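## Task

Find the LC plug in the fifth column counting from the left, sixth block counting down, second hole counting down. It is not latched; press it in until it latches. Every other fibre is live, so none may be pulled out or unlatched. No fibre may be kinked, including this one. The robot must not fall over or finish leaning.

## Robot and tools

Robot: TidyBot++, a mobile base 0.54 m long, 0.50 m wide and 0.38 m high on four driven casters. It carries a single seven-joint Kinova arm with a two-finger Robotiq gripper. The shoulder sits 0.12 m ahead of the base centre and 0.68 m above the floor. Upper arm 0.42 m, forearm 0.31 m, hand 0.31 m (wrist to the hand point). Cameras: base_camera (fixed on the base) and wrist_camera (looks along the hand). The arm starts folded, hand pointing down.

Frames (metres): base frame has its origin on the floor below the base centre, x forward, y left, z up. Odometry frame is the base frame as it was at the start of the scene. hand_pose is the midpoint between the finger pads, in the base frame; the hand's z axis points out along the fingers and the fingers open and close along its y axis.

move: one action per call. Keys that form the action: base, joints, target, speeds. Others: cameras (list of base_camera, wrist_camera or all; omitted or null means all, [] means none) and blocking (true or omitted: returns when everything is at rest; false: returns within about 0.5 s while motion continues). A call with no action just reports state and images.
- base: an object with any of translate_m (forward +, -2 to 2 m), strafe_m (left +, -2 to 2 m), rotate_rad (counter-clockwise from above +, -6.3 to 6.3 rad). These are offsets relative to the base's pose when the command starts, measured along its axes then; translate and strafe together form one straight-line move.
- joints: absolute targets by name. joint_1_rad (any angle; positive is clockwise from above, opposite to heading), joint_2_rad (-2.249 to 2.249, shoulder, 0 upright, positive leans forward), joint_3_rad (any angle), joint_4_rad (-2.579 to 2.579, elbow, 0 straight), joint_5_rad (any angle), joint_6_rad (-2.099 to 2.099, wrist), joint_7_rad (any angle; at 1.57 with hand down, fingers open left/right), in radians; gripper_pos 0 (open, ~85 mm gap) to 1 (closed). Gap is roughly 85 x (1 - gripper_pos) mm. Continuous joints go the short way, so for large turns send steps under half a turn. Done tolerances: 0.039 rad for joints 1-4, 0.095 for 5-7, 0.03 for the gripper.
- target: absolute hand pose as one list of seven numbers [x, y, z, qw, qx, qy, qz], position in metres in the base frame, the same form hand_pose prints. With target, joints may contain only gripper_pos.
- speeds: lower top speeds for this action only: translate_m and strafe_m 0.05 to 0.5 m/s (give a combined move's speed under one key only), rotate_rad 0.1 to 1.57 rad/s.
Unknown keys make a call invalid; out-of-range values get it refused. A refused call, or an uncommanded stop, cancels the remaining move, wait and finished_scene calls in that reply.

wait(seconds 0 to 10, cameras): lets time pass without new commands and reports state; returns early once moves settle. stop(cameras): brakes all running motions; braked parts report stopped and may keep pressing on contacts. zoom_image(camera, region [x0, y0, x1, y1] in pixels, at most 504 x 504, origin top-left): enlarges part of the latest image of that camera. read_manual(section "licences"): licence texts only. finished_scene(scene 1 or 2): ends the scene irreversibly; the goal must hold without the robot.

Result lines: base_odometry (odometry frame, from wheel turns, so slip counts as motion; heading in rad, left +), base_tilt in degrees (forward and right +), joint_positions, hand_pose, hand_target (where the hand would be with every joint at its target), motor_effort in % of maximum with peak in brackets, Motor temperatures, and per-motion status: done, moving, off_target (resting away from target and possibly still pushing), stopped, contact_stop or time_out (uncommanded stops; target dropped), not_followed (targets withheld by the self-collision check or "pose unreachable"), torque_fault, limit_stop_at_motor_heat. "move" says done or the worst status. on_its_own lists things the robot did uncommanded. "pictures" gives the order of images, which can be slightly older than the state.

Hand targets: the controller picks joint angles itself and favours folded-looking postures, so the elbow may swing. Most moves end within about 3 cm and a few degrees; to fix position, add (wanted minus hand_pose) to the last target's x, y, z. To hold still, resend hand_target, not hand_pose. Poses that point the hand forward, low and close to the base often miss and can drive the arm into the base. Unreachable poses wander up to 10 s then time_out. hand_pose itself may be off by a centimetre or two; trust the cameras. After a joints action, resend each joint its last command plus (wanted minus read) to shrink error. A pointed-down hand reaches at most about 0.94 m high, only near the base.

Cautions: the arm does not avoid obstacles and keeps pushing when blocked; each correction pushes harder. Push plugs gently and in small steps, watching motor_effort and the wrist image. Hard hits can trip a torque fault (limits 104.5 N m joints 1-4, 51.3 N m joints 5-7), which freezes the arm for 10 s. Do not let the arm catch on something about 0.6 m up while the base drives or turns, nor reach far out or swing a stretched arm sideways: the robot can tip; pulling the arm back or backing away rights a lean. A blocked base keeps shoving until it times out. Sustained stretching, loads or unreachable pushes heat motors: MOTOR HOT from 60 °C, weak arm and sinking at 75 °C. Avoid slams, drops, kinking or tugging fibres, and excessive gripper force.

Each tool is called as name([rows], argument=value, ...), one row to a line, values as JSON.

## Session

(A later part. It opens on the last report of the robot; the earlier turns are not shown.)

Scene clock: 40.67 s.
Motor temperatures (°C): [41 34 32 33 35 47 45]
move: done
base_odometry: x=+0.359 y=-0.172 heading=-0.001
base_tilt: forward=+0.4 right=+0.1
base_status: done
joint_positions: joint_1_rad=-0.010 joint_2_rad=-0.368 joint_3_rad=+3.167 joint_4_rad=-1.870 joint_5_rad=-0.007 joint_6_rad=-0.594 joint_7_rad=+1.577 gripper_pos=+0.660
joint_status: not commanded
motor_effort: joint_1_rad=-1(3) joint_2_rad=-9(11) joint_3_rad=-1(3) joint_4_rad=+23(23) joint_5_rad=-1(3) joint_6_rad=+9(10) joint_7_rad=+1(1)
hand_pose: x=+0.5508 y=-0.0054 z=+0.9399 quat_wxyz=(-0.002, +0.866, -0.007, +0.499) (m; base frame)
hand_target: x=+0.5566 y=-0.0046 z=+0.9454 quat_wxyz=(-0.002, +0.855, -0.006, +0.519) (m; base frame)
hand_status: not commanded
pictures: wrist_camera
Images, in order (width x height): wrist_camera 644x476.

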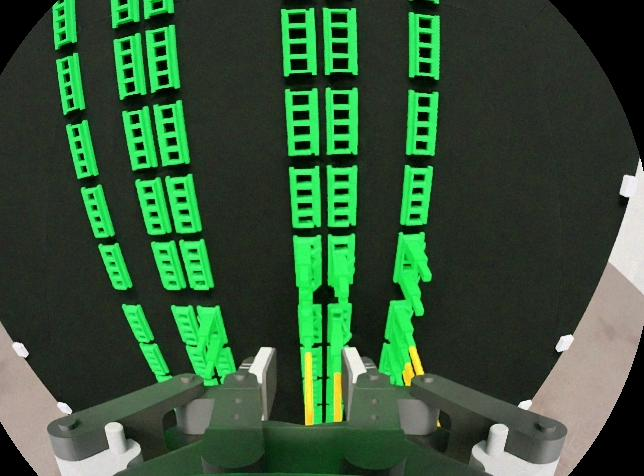

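zoom_image(camera="wrist_camera", region=[270, 200, 420, 350])

zoom_image(camera="wrist_camera", region=[270, 50, 420, 200])

zoom_image(camera="wrist_camera", region=[290, 330, 390, 430])

Scaled by 3.360.

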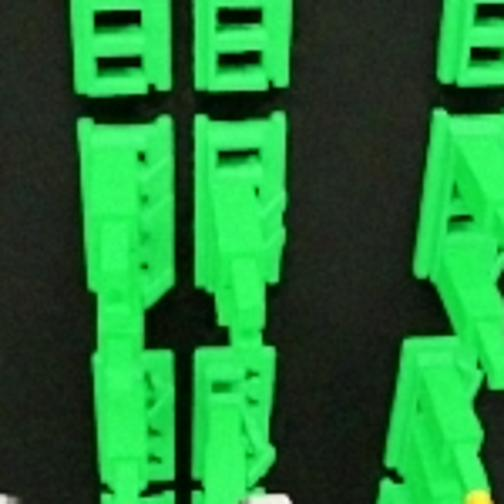

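Scaled by 3.360.

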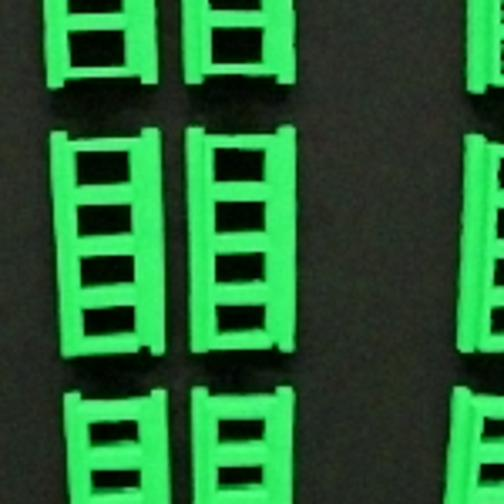

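Scaled by 5.040.

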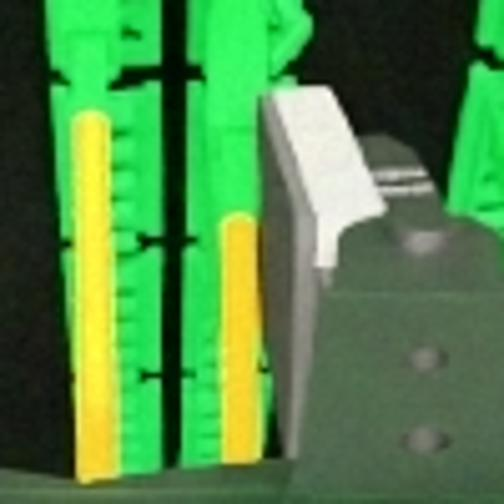

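move(base={"translate_m": 0.003}, speeds={"translate_m": 0.05}, cameras=["wrist_camera"])

zoom_image(camera="wrist_camera", region=[310, 310, 360, 360])

zoom_image(camera="wrist_camera", region=[290, 290, 390, 390])

Scene clock: 47.90 s.
Motor temperatures (°C): [41 34 32 33 35 47 45]
move: done
base_odometry: x=+0.362 y=-0.172 heading=-0.001
base_tilt: forward=+0.3 right=+0.1
base_status: done
joint_positions: joint_1_rad=-0.010 joint_2_rad=-0.372 joint_3_rad=+3.167 joint_4_rad=-1.871 joint_5_rad=-0.007 joint_6_rad=-0.594 joint_7_rad=+1.577 gripper_pos=+0.660
joint_status: not commanded
motor_effort: joint_1_rad=-2(3) joint_2_rad=-8(9) joint_3_rad=-1(3) joint_4_rad=+23(24) joint_5_rad=-1(3) joint_6_rad=+9(11) joint_7_rad=+1(1)
hand_pose: x=+0.5497 y=-0.0057 z=+0.9414 quat_wxyz=(-0.002, +0.866, -0.007, +0.501) (m; base frame)
hand_target: x=+0.5566 y=-0.0046 z=+0.9454 quat_wxyz=(-0.002, +0.855, -0.006, +0.519) (m; base frame)
hand_status: not commanded
pictures: wrist_camera
Images, in order (width x height): wrist_camera 644x476.

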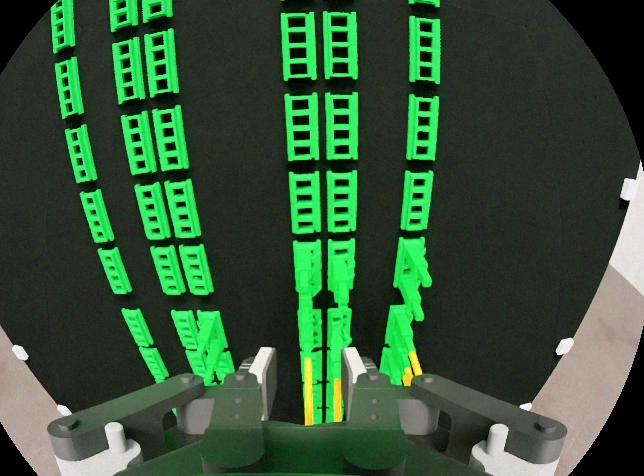

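Scaled by 10.080.

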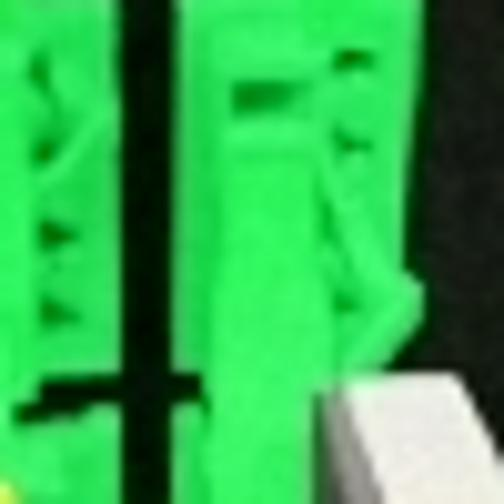

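Scaled by 5.040.

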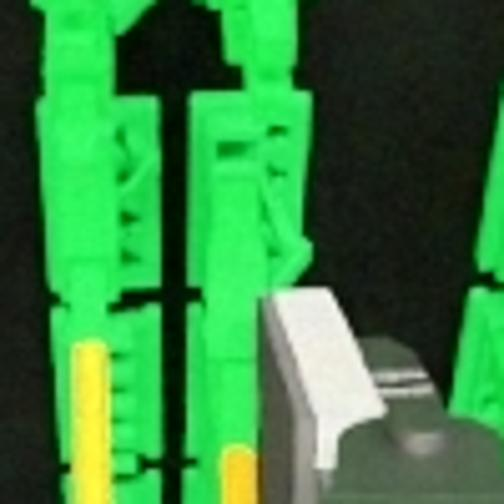

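zoom_image(camera="wrist_camera", region=[326, 326, 362, 362])

zoom_image(camera="wrist_camera", region=[285, 300, 345, 360])

Scaled by 14.000.

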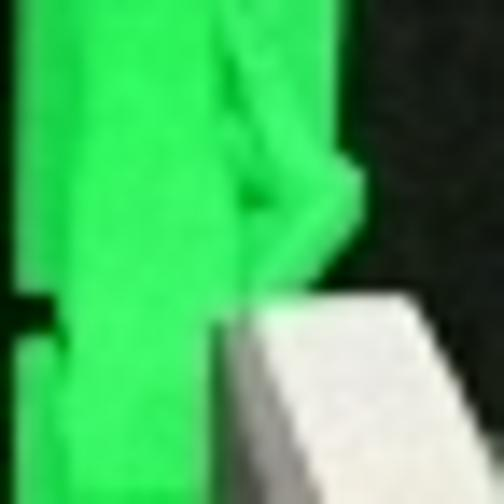

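Scaled by 8.400.

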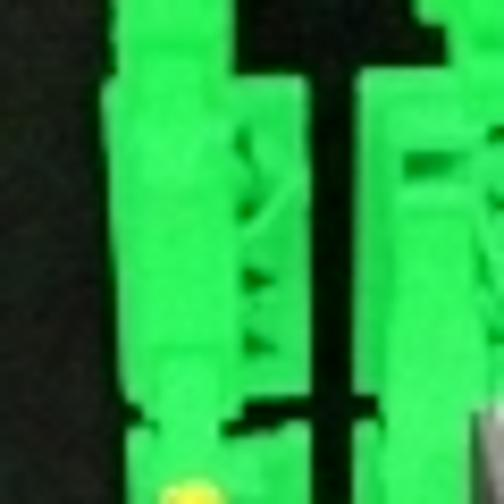

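move(base={"translate_m": -0.006}, speeds={"translate_m": 0.05}, cameras=[])

move(joints={"joint_4_rad": -1.908}, cameras=["wrist_camera"])

zoom_image(camera="wrist_camera", region=[310, 320, 370, 380])

Scene clock: 50.80 s.
Motor temperatures (°C): [41 34 32 33 35 47 45]
move: done
base_odometry: x=+0.356 y=-0.172 heading=-0.001
base_tilt: forward=+0.4 right=+0.1
base_status: done
joint_positions: joint_1_rad=-0.010 joint_2_rad=-0.372 joint_3_rad=+3.167 joint_4_rad=-1.871 joint_5_rad=-0.007 joint_6_rad=-0.591 joint_7_rad=+1.577 gripper_pos=+0.660
joint_status: not commanded
motor_effort: joint_1_rad=-1(2) joint_2_rad=-9(12) joint_3_rad=-1(2) joint_4_rad=+23(23) joint_5_rad=+0(2) joint_6_rad=+9(9) joint_7_rad=+0(1)
hand_pose: x=+0.5500 y=-0.0057 z=+0.9422 quat_wxyz=(-0.002, +0.865, -0.007, +0.502) (m; base frame)
hand_target: x=+0.5566 y=-0.0046 z=+0.9454 quat_wxyz=(-0.002, +0.855, -0.006, +0.519) (m; base frame)
hand_status: not commanded
pictures: none
No camera images: "cameras" was empty.

Scene clock: 51.37 s.
Motor temperatures (°C): [41 34 32 33 35 47 45]
move: done
base_odometry: x=+0.356 y=-0.172 heading=-0.001
base_tilt: forward=+0.4 right=+0.1
base_status: not commanded
joint_positions: joint_1_rad=-0.010 joint_2_rad=-0.372 joint_3_rad=+3.167 joint_4_rad=-1.882 joint_5_rad=-0.007 joint_6_rad=-0.591 joint_7_rad=+1.577 gripper_pos=+0.660
joint_status: all done
motor_effort: joint_1_rad=+0(1) joint_2_rad=-9(9) joint_3_rad=+0(1) joint_4_rad=+22(23) joint_5_rad=-1(1) joint_6_rad=+8(9) joint_7_rad=+0(1)
hand_pose: x=+0.5486 y=-0.0056 z=+0.9359 quat_wxyz=(-0.002, +0.867, -0.007, +0.497) (m; base frame)
hand_target: x=+0.5548 y=-0.0045 z=+0.9377 quat_wxyz=(-0.002, +0.858, -0.006, +0.514) (m; base frame)
hand_status: not commanded
pictures: wrist_camera
Images, in order (width x height): wrist_camera 644x476.

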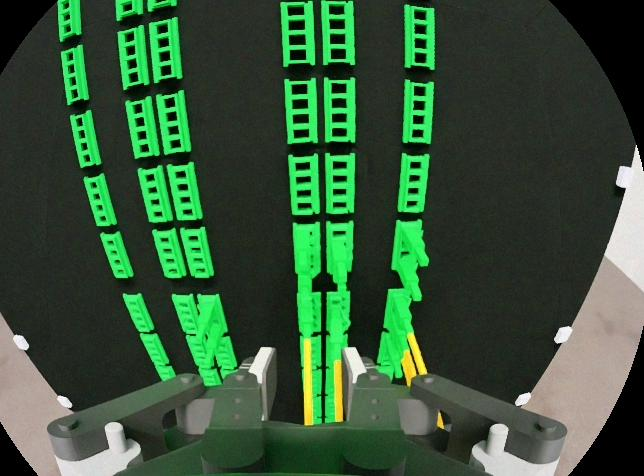

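Scaled by 8.400.

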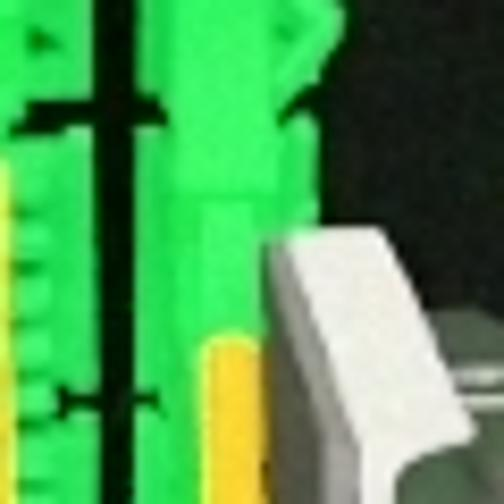

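move(joints={"joint_4_rad": -1.914}, cameras=[])

move(base={"translate_m": 0.004}, speeds={"translate_m": 0.05}, cameras=["wrist_camera"])

zoom_image(camera="wrist_camera", region=[310, 320, 370, 380])

Scene clock: 52.20 s.
Motor temperatures (°C): [41 34 32 33 35 47 45]
move: done
base_odometry: x=+0.356 y=-0.172 heading=-0.001
base_tilt: forward=+0.4 right=+0.1
base_status: not commanded
joint_positions: joint_1_rad=-0.010 joint_2_rad=-0.372 joint_3_rad=+3.167 joint_4_rad=-1.887 joint_5_rad=-0.007 joint_6_rad=-0.591 joint_7_rad=+1.577 gripper_pos=+0.660
joint_status: all done
motor_effort: joint_1_rad=+0(1) joint_2_rad=-8(9) joint_3_rad=+0(1) joint_4_rad=+22(23) joint_5_rad=-1(1) joint_6_rad=+8(8) joint_7_rad=+1(1)
hand_pose: x=+0.5479 y=-0.0056 z=+0.9330 quat_wxyz=(-0.002, +0.869, -0.007, +0.495) (m; base frame)
hand_target: x=+0.5540 y=-0.0044 z=+0.9342 quat_wxyz=(-0.002, +0.860, -0.006, +0.511) (m; base frame)
hand_status: not commanded
pictures: none
No camera images: "cameras" was empty.

Scene clock: 52.77 s.
Motor temperatures (°C): [41 34 32 33 35 47 45]
move: done
base_odometry: x=+0.360 y=-0.172 heading=-0.001
base_tilt: forward=+0.4 right=+0.1
base_status: done
joint_positions: joint_1_rad=-0.010 joint_2_rad=-0.373 joint_3_rad=+3.167 joint_4_rad=-1.887 joint_5_rad=-0.007 joint_6_rad=-0.591 joint_7_rad=+1.577 gripper_pos=+0.660
joint_status: not commanded
motor_effort: joint_1_rad=-2(2) joint_2_rad=-9(12) joint_3_rad=-1(2) joint_4_rad=+22(23) joint_5_rad=-1(2) joint_6_rad=+8(9) joint_7_rad=+0(2)
hand_pose: x=+0.5478 y=-0.0056 z=+0.9328 quat_wxyz=(-0.002, +0.869, -0.007, +0.495) (m; base frame)
hand_target: x=+0.5540 y=-0.0044 z=+0.9342 quat_wxyz=(-0.002, +0.860, -0.006, +0.511) (m; base frame)
hand_status: not commanded
pictures: wrist_camera
Images, in order (width x height): wrist_camera 644x476.

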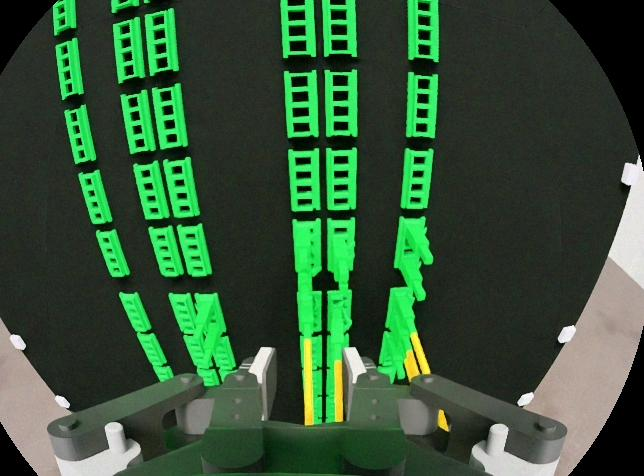

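Scaled by 8.400.

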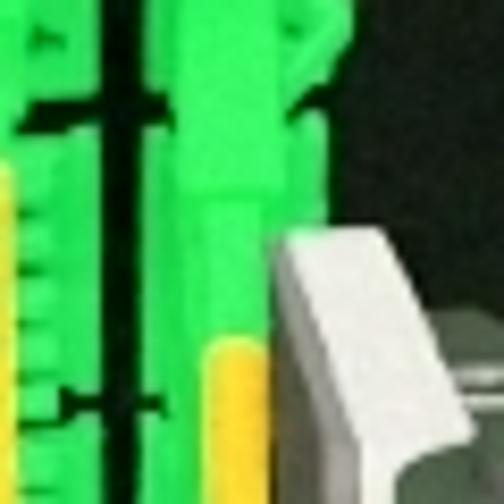

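move(base={"translate_m": 0.003}, speeds={"translate_m": 0.05}, cameras=["wrist_camera"])

zoom_image(camera="wrist_camera", region=[310, 320, 370, 380])

Scene clock: 53.50 s.
Motor temperatures (°C): [41 34 32 33 35 47 45]
move: done
base_odometry: x=+0.363 y=-0.172 heading=-0.001
base_tilt: forward=+0.4 right=+0.1
base_status: done
joint_positions: joint_1_rad=-0.010 joint_2_rad=-0.376 joint_3_rad=+3.167 joint_4_rad=-1.890 joint_5_rad=-0.007 joint_6_rad=-0.591 joint_7_rad=+1.577 gripper_pos=+0.660
joint_status: not commanded
motor_effort: joint_1_rad=-2(4) joint_2_rad=-8(9) joint_3_rad=-1(2) joint_4_rad=+22(24) joint_5_rad=-1(2) joint_6_rad=+9(12) joint_7_rad=+1(1)
hand_pose: x=+0.5467 y=-0.0058 z=+0.9324 quat_wxyz=(-0.002, +0.869, -0.007, +0.495) (m; base frame)
hand_target: x=+0.5540 y=-0.0044 z=+0.9342 quat_wxyz=(-0.002, +0.860, -0.006, +0.511) (m; base frame)
hand_status: not commanded
pictures: wrist_camera
Images, in order (width x height): wrist_camera 644x476.

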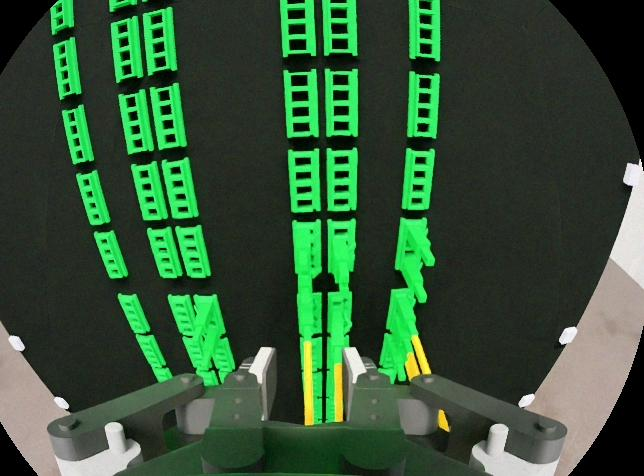

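Scaled by 8.400.

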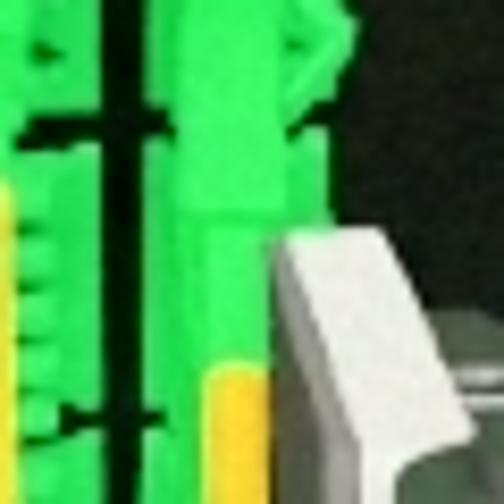

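move(base={"translate_m": 0.003}, speeds={"translate_m": 0.05}, cameras=["wrist_camera"])

zoom_image(camera="wrist_camera", region=[310, 320, 370, 380])

Scene clock: 54.33 s.
Motor temperatures (°C): [41 34 32 33 35 47 45]
move: done
base_odometry: x=+0.366 y=-0.172 heading=-0.001
base_tilt: forward=+0.4 right=+0.1
base_status: done
joint_positions: joint_1_rad=-0.010 joint_2_rad=-0.383 joint_3_rad=+3.168 joint_4_rad=-1.897 joint_5_rad=-0.007 joint_6_rad=-0.588 joint_7_rad=+1.577 gripper_pos=+0.660
joint_status: not commanded
motor_effort: joint_1_rad=-1(3) joint_2_rad=-7(8) joint_3_rad=-1(3) joint_4_rad=+24(25) joint_5_rad=-2(3) joint_6_rad=+10(15) joint_7_rad=+1(2)
hand_pose: x=+0.5443 y=-0.0059 z=+0.9323 quat_wxyz=(-0.002, +0.868, -0.007, +0.497) (m; base frame)
hand_target: x=+0.5540 y=-0.0044 z=+0.9342 quat_wxyz=(-0.002, +0.860, -0.006, +0.511) (m; base frame)
hand_status: not commanded
pictures: wrist_camera
Images, in order (width x height): wrist_camera 644x476.

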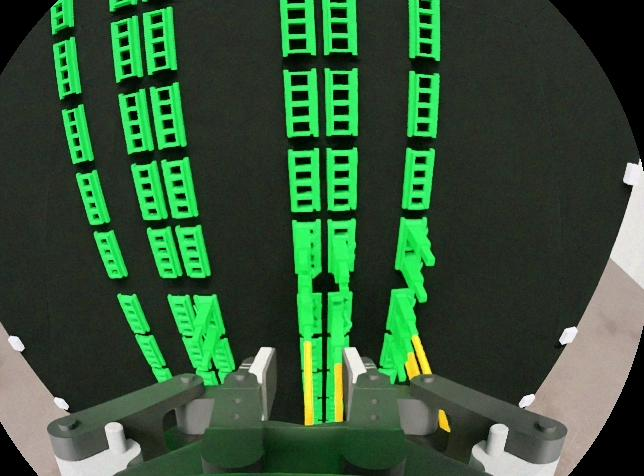

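Scaled by 8.400.

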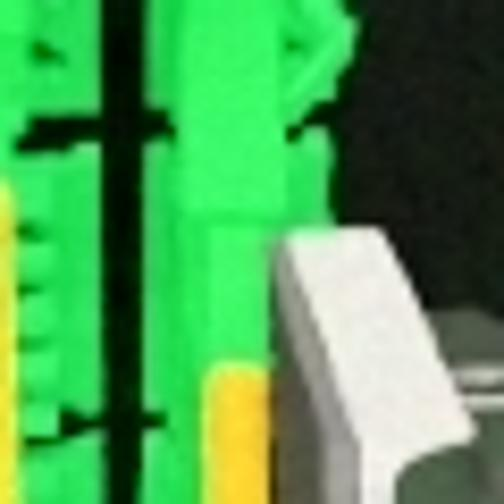

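move(base={"translate_m": 0.003}, speeds={"translate_m": 0.05}, cameras=["wrist_camera"])

zoom_image(camera="wrist_camera", region=[310, 320, 370, 380])

Scene clock: 55.20 s.
Motor temperatures (°C): [41 34 32 33 35 47 45]
move: done
base_odometry: x=+0.369 y=-0.172 heading=-0.001
base_tilt: forward=+0.4 right=+0.1
base_status: done
joint_positions: joint_1_rad=-0.009 joint_2_rad=-0.388 joint_3_rad=+3.168 joint_4_rad=-1.903 joint_5_rad=-0.007 joint_6_rad=-0.587 joint_7_rad=+1.577 gripper_pos=+0.660
joint_status: not commanded
motor_effort: joint_1_rad=-2(3) joint_2_rad=-5(7) joint_3_rad=-2(3) joint_4_rad=+24(27) joint_5_rad=-2(2) joint_6_rad=+12(17) joint_7_rad=+1(2)
hand_pose: x=+0.5425 y=-0.0063 z=+0.9313 quat_wxyz=(-0.002, +0.868, -0.008, +0.497) (m; base frame)
hand_target: x=+0.5540 y=-0.0044 z=+0.9342 quat_wxyz=(-0.002, +0.860, -0.006, +0.511) (m; base frame)
hand_status: not commanded
pictures: wrist_camera
Images, in order (width x height): wrist_camera 644x476.

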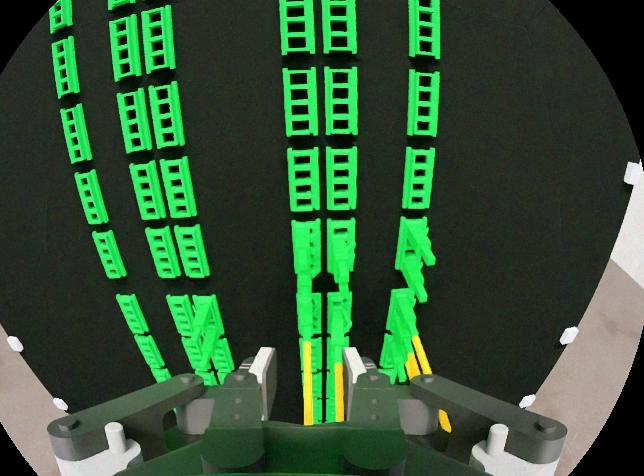

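Scaled by 8.400.

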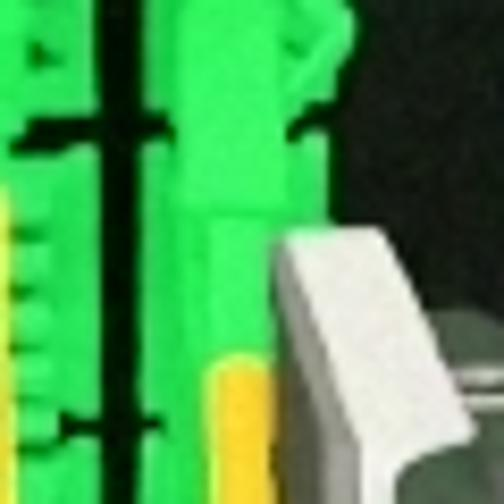

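move(joints={"joint_2_rad": -0.362, "joint_4_rad": -1.904}, cameras=["wrist_camera"])

zoom_image(camera="wrist_camera", region=[310, 320, 370, 380])

Scene clock: 55.97 s.
Motor temperatures (°C): [41 34 32 33 35 47 45]
move: done
base_odometry: x=+0.369 y=-0.172 heading=-0.001
base_tilt: forward=+0.4 right=+0.1
base_status: not commanded
joint_positions: joint_1_rad=-0.009 joint_2_rad=-0.388 joint_3_rad=+3.168 joint_4_rad=-1.903 joint_5_rad=-0.007 joint_6_rad=-0.587 joint_7_rad=+1.577 gripper_pos=+0.660
joint_status: all done
motor_effort: joint_1_rad=-2(3) joint_2_rad=-5(5) joint_3_rad=-2(2) joint_4_rad=+24(25) joint_5_rad=-2(3) joint_6_rad=+11(12) joint_7_rad=+1(1)
hand_pose: x=+0.5425 y=-0.0063 z=+0.9313 quat_wxyz=(-0.002, +0.868, -0.008, +0.497) (m; base frame)
hand_target: x=+0.5579 y=-0.0045 z=+0.9357 quat_wxyz=(-0.002, +0.860, -0.006, +0.511) (m; base frame)
hand_status: not commanded
pictures: wrist_camera
Images, in order (width x height): wrist_camera 644x476.

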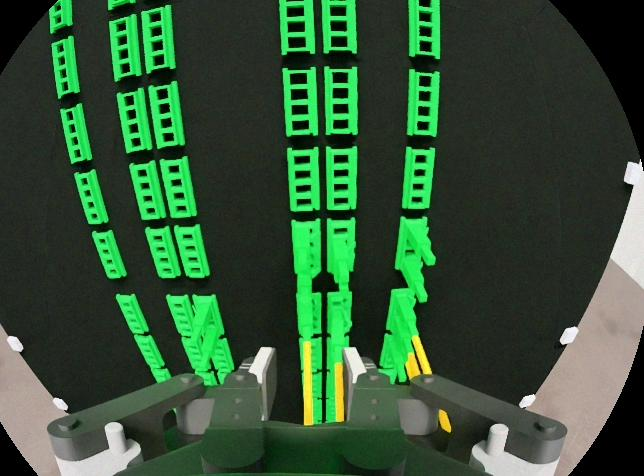

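Scaled by 8.400.

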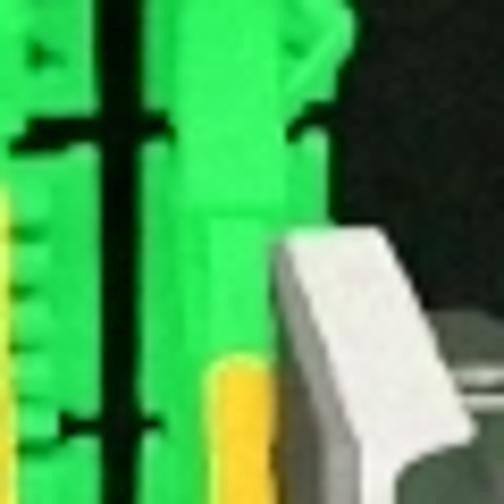

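move(base={"translate_m": 0.003}, speeds={"translate_m": 0.05}, cameras=["wrist_camera"])

zoom_image(camera="wrist_camera", region=[310, 320, 370, 380])

Scene clock: 56.77 s.
Motor temperatures (°C): [41 34 32 33 35 47 45]
move: done
base_odometry: x=+0.372 y=-0.171 heading=-0.001
base_tilt: forward=+0.4 right=+0.1
base_status: done
joint_positions: joint_1_rad=-0.008 joint_2_rad=-0.386 joint_3_rad=+3.169 joint_4_rad=-1.904 joint_5_rad=-0.007 joint_6_rad=-0.584 joint_7_rad=+1.577 gripper_pos=+0.660
joint_status: not commanded
motor_effort: joint_1_rad=-2(4) joint_2_rad=-6(7) joint_3_rad=-2(4) joint_4_rad=+24(27) joint_5_rad=-2(3) joint_6_rad=+11(16) joint_7_rad=+1(2)
hand_pose: x=+0.5432 y=-0.0071 z=+0.9310 quat_wxyz=(-0.002, +0.868, -0.009, +0.497) (m; base frame)
hand_target: x=+0.5579 y=-0.0045 z=+0.9357 quat_wxyz=(-0.002, +0.860, -0.006, +0.511) (m; base frame)
hand_status: not commanded
pictures: wrist_camera
Images, in order (width x height): wrist_camera 644x476.

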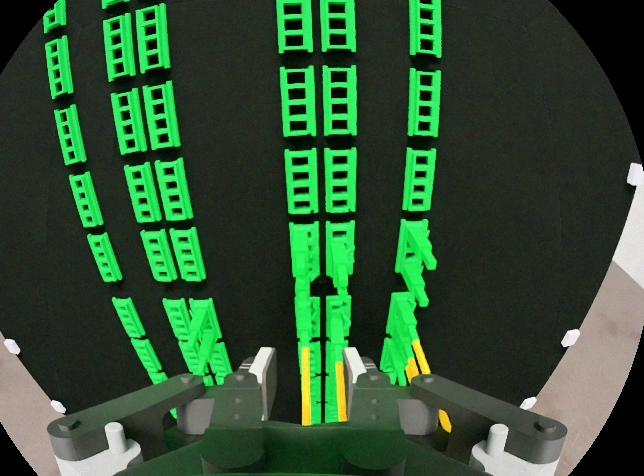

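Scaled by 8.400.

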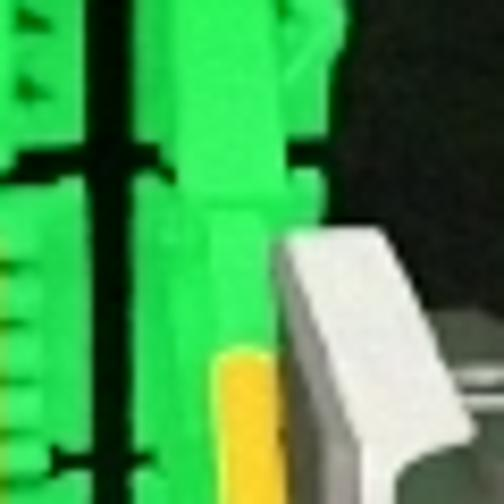

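move(base={"translate_m": 0.003}, speeds={"translate_m": 0.05}, cameras=["wrist_camera"])

zoom_image(camera="wrist_camera", region=[290, 300, 370, 380])

Scene clock: 57.43 s.
Motor temperatures (°C): [41 34 32 33 35 47 45]
move: done
base_odometry: x=+0.375 y=-0.171 heading=-0.001
base_tilt: forward=+0.4 right=+0.1
base_status: done
joint_positions: joint_1_rad=-0.008 joint_2_rad=-0.386 joint_3_rad=+3.170 joint_4_rad=-1.904 joint_5_rad=-0.007 joint_6_rad=-0.584 joint_7_rad=+1.577 gripper_pos=+0.660
joint_status: not commanded
motor_effort: joint_1_rad=-1(3) joint_2_rad=-6(7) joint_3_rad=-1(4) joint_4_rad=+24(26) joint_5_rad=-1(3) joint_6_rad=+11(14) joint_7_rad=+1(1)
hand_pose: x=+0.5432 y=-0.0077 z=+0.9309 quat_wxyz=(-0.002, +0.868, -0.009, +0.497) (m; base frame)
hand_target: x=+0.5579 y=-0.0045 z=+0.9357 quat_wxyz=(-0.002, +0.860, -0.006, +0.511) (m; base frame)
hand_status: not commanded
pictures: wrist_camera
Images, in order (width x height): wrist_camera 644x476.

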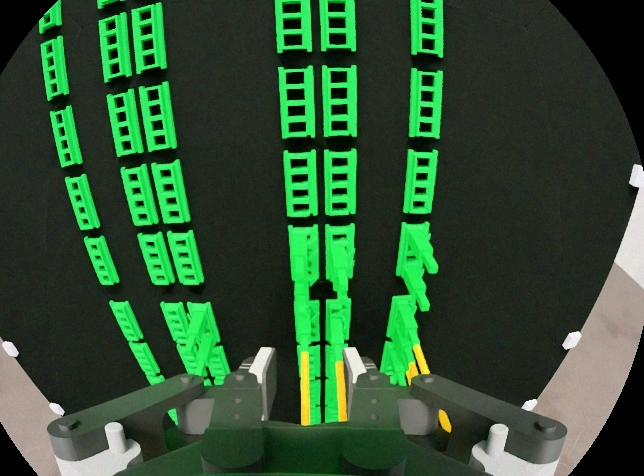

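Scaled by 6.300.

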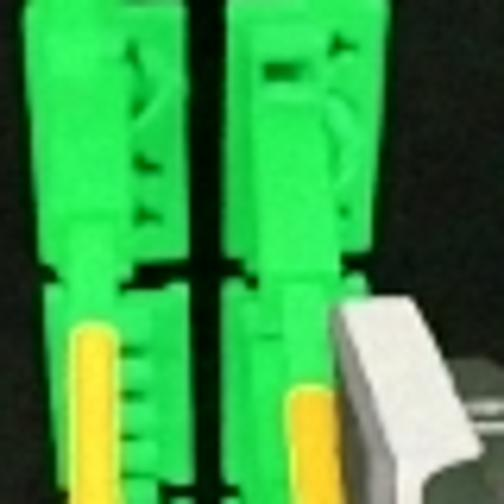

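move(base={"translate_m": 0.002}, speeds={"translate_m": 0.05}, cameras=["wrist_camera"])

zoom_image(camera="wrist_camera", region=[290, 300, 370, 380])

Scene clock: 58.57 s.
Motor temperatures (°C): [41 34 32 33 35 47 45]
move: done
base_odometry: x=+0.377 y=-0.171 heading=-0.001
base_tilt: forward=+0.4 right=+0.1
base_status: done
joint_positions: joint_1_rad=-0.008 joint_2_rad=-0.386 joint_3_rad=+3.170 joint_4_rad=-1.904 joint_5_rad=-0.007 joint_6_rad=-0.584 joint_7_rad=+1.577 gripper_pos=+0.660
joint_status: not commanded
motor_effort: joint_1_rad=-2(4) joint_2_rad=-5(5) joint_3_rad=-1(3) joint_4_rad=+26(27) joint_5_rad=-1(2) joint_6_rad=+13(15) joint_7_rad=+1(1)
hand_pose: x=+0.5431 y=-0.0079 z=+0.9304 quat_wxyz=(-0.002, +0.868, -0.010, +0.497) (m; base frame)
hand_target: x=+0.5579 y=-0.0045 z=+0.9357 quat_wxyz=(-0.002, +0.860, -0.006, +0.511) (m; base frame)
hand_status: not commanded
pictures: wrist_camera
Images, in order (width x height): wrist_camera 644x476.

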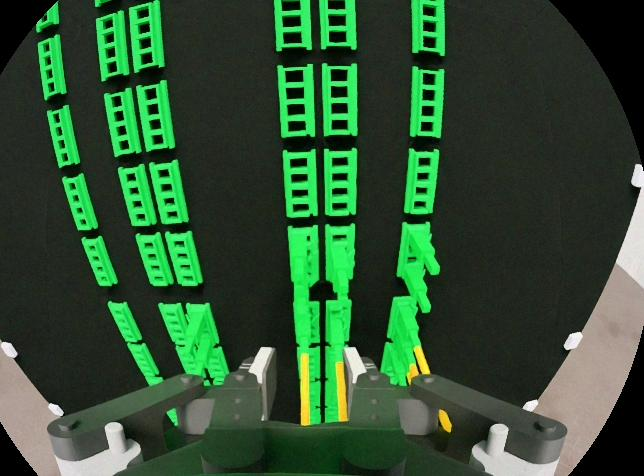

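Scaled by 6.300.

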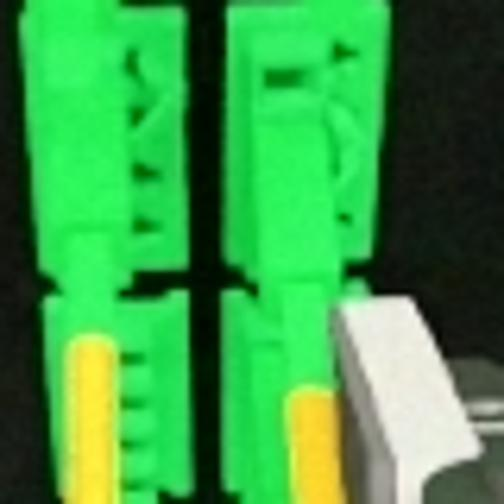

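zoom_image(camera="wrist_camera", region=[290, 296, 326, 360])

zoom_image(camera="wrist_camera", region=[322, 300, 358, 364])

Scaled by 7.875.

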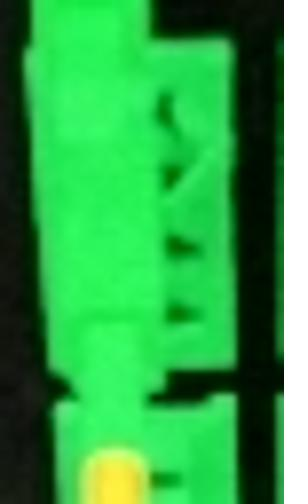

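Scaled by 7.875.

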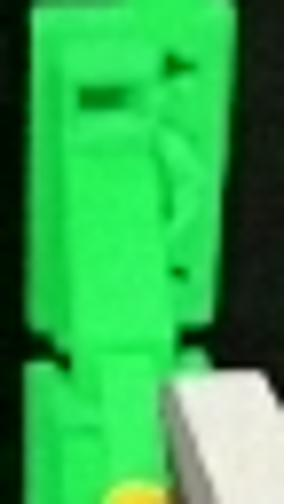

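move(base={"translate_m": 0.002}, speeds={"translate_m": 0.05}, cameras=["wrist_camera"])

zoom_image(camera="wrist_camera", region=[290, 296, 326, 360])

zoom_image(camera="wrist_camera", region=[322, 300, 358, 364])

Scene clock: 59.50 s.
Motor temperatures (°C): [41 34 32 33 35 47 45]
move: done
base_odometry: x=+0.378 y=-0.171 heading=-0.001
base_tilt: forward=+0.3 right=+0.1
base_status: done
joint_positions: joint_1_rad=-0.007 joint_2_rad=-0.386 joint_3_rad=+3.170 joint_4_rad=-1.907 joint_5_rad=-0.007 joint_6_rad=-0.584 joint_7_rad=+1.577 gripper_pos=+0.660
joint_status: not commanded
motor_effort: joint_1_rad=-2(3) joint_2_rad=-5(5) joint_3_rad=-2(3) joint_4_rad=+27(29) joint_5_rad=-1(2) joint_6_rad=+15(17) joint_7_rad=+1(2)
hand_pose: x=+0.5428 y=-0.0081 z=+0.9292 quat_wxyz=(-0.002, +0.868, -0.010, +0.496) (m; base frame)
hand_target: x=+0.5579 y=-0.0045 z=+0.9357 quat_wxyz=(-0.002, +0.860, -0.006, +0.511) (m; base frame)
hand_status: not commanded
pictures: wrist_camera
Images, in order (width x height): wrist_camera 644x476.

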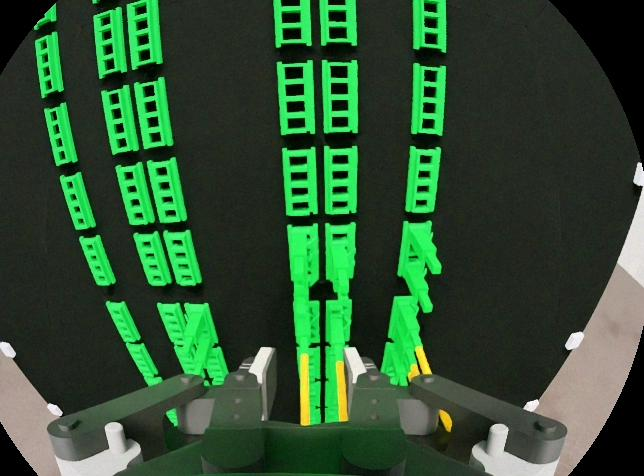

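Scaled by 7.875.

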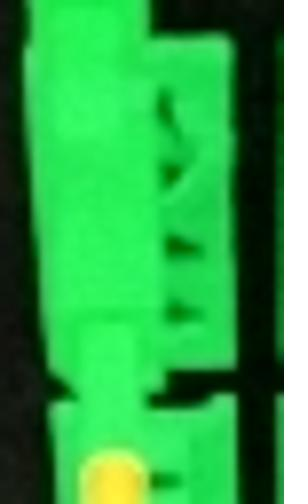

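Scaled by 7.875.

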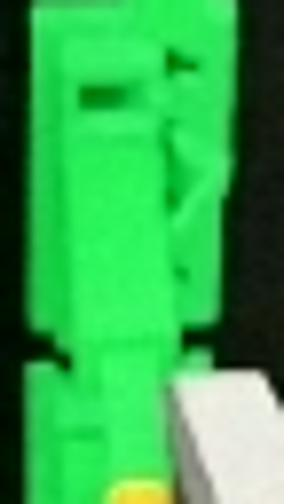

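move(base={"translate_m": -0.006}, speeds={"translate_m": 0.05}, cameras=["wrist_camera"])

zoom_image(camera="wrist_camera", region=[286, 290, 366, 370])

Scene clock: 60.23 s.
Motor temperatures (°C): [41 34 32 33 35 47 45]
move: done
base_odometry: x=+0.372 y=-0.171 heading=-0.001
base_tilt: forward=+0.4 right=+0.1
base_status: done
joint_positions: joint_1_rad=-0.007 joint_2_rad=-0.380 joint_3_rad=+3.170 joint_4_rad=-1.906 joint_5_rad=-0.007 joint_6_rad=-0.569 joint_7_rad=+1.577 gripper_pos=+0.660
joint_status: not commanded
motor_effort: joint_1_rad=-1(3) joint_2_rad=-8(9) joint_3_rad=+0(2) joint_4_rad=+25(26) joint_5_rad=-1(2) joint_6_rad=+11(14) joint_7_rad=+1(1)
hand_pose: x=+0.5468 y=-0.0082 z=+0.9305 quat_wxyz=(-0.001, +0.866, -0.010, +0.499) (m; base frame)
hand_target: x=+0.5579 y=-0.0045 z=+0.9357 quat_wxyz=(-0.002, +0.860, -0.006, +0.511) (m; base frame)
hand_status: not commanded
pictures: wrist_camera
Images, in order (width x height): wrist_camera 644x476.

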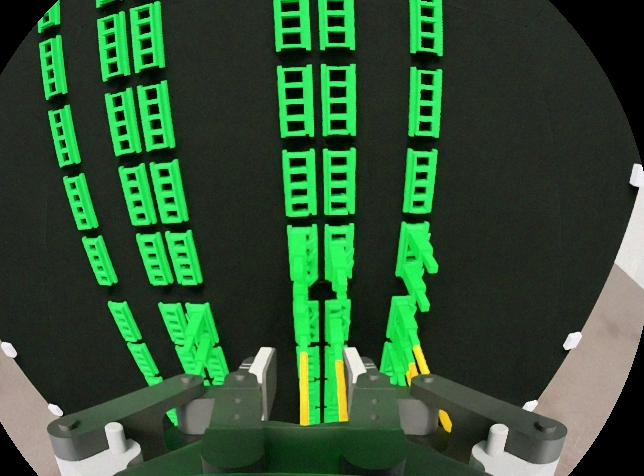

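Scaled by 6.300.

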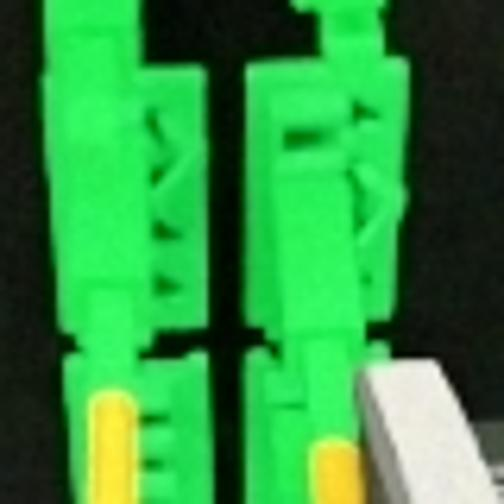

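move(base={"translate_m": -0.01}, speeds={"translate_m": 0.05}, cameras=["wrist_camera"])

zoom_image(camera="wrist_camera", region=[286, 270, 366, 350])

Scene clock: 61.03 s.
Motor temperatures (°C): [41 34 32 33 35 47 45]
move: done
base_odometry: x=+0.362 y=-0.171 heading=-0.001
base_tilt: forward=+0.4 right=+0.1
base_status: done
joint_positions: joint_1_rad=-0.007 joint_2_rad=-0.377 joint_3_rad=+3.170 joint_4_rad=-1.906 joint_5_rad=-0.007 joint_6_rad=-0.569 joint_7_rad=+1.577 gripper_pos=+0.660
joint_status: not commanded
motor_effort: joint_1_rad=+0(1) joint_2_rad=-9(11) joint_3_rad=+1(1) joint_4_rad=+23(24) joint_5_rad=-1(1) joint_6_rad=+8(11) joint_7_rad=+1(1)
hand_pose: x=+0.5474 y=-0.0082 z=+0.9294 quat_wxyz=(-0.001, +0.867, -0.010, +0.498) (m; base frame)
hand_target: x=+0.5579 y=-0.0045 z=+0.9357 quat_wxyz=(-0.002, +0.860, -0.006, +0.511) (m; base frame)
hand_status: not commanded
pictures: wrist_camera
Images, in order (width x height): wrist_camera 644x476.

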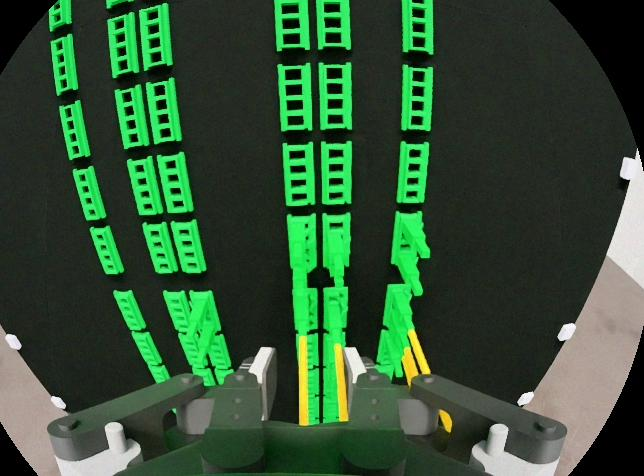

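Scaled by 6.300.

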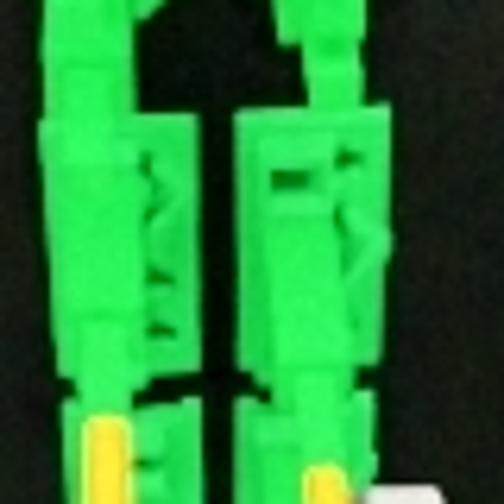

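move(base={"translate_m": -0.1}, speeds={"translate_m": 0.2}, cameras=["wrist_camera"])

zoom_image(camera="wrist_camera", region=[260, 200, 420, 320])

Scene clock: 62.87 s.
Motor temperatures (°C): [41 34 32 33 35 47 45]
move: done
base_odometry: x=+0.262 y=-0.171 heading=-0.001
base_tilt: forward=+0.3 right=+0.1
base_status: done
joint_positions: joint_1_rad=-0.007 joint_2_rad=-0.374 joint_3_rad=+3.170 joint_4_rad=-1.906 joint_5_rad=-0.007 joint_6_rad=-0.569 joint_7_rad=+1.577 gripper_pos=+0.660
joint_status: not commanded
motor_effort: joint_1_rad=+0(1) joint_2_rad=-9(11) joint_3_rad=+0(1) joint_4_rad=+23(23) joint_5_rad=-1(1) joint_6_rad=+8(9) joint_7_rad=+1(1)
hand_pose: x=+0.5482 y=-0.0081 z=+0.9280 quat_wxyz=(-0.001, +0.868, -0.010, +0.497) (m; base frame)
hand_target: x=+0.5579 y=-0.0045 z=+0.9357 quat_wxyz=(-0.002, +0.860, -0.006, +0.511) (m; base frame)
hand_status: not commanded
pictures: wrist_camera
Images, in order (width x height): wrist_camera 644x476.

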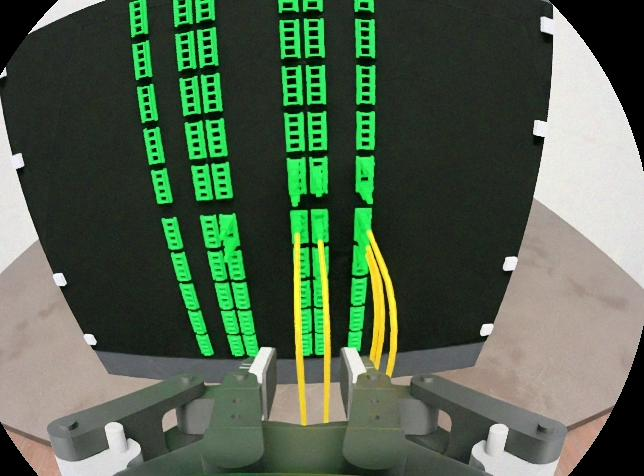

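Scaled by 3.150.

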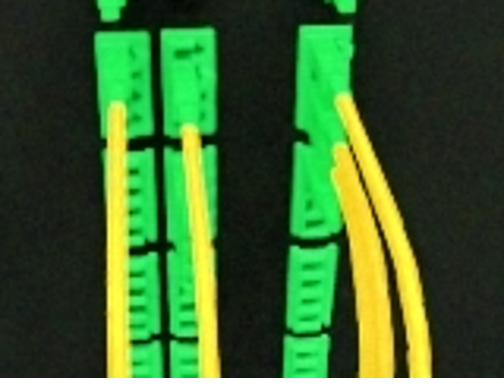

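finished_scene(scene=1)

The scene is finished: the task was done.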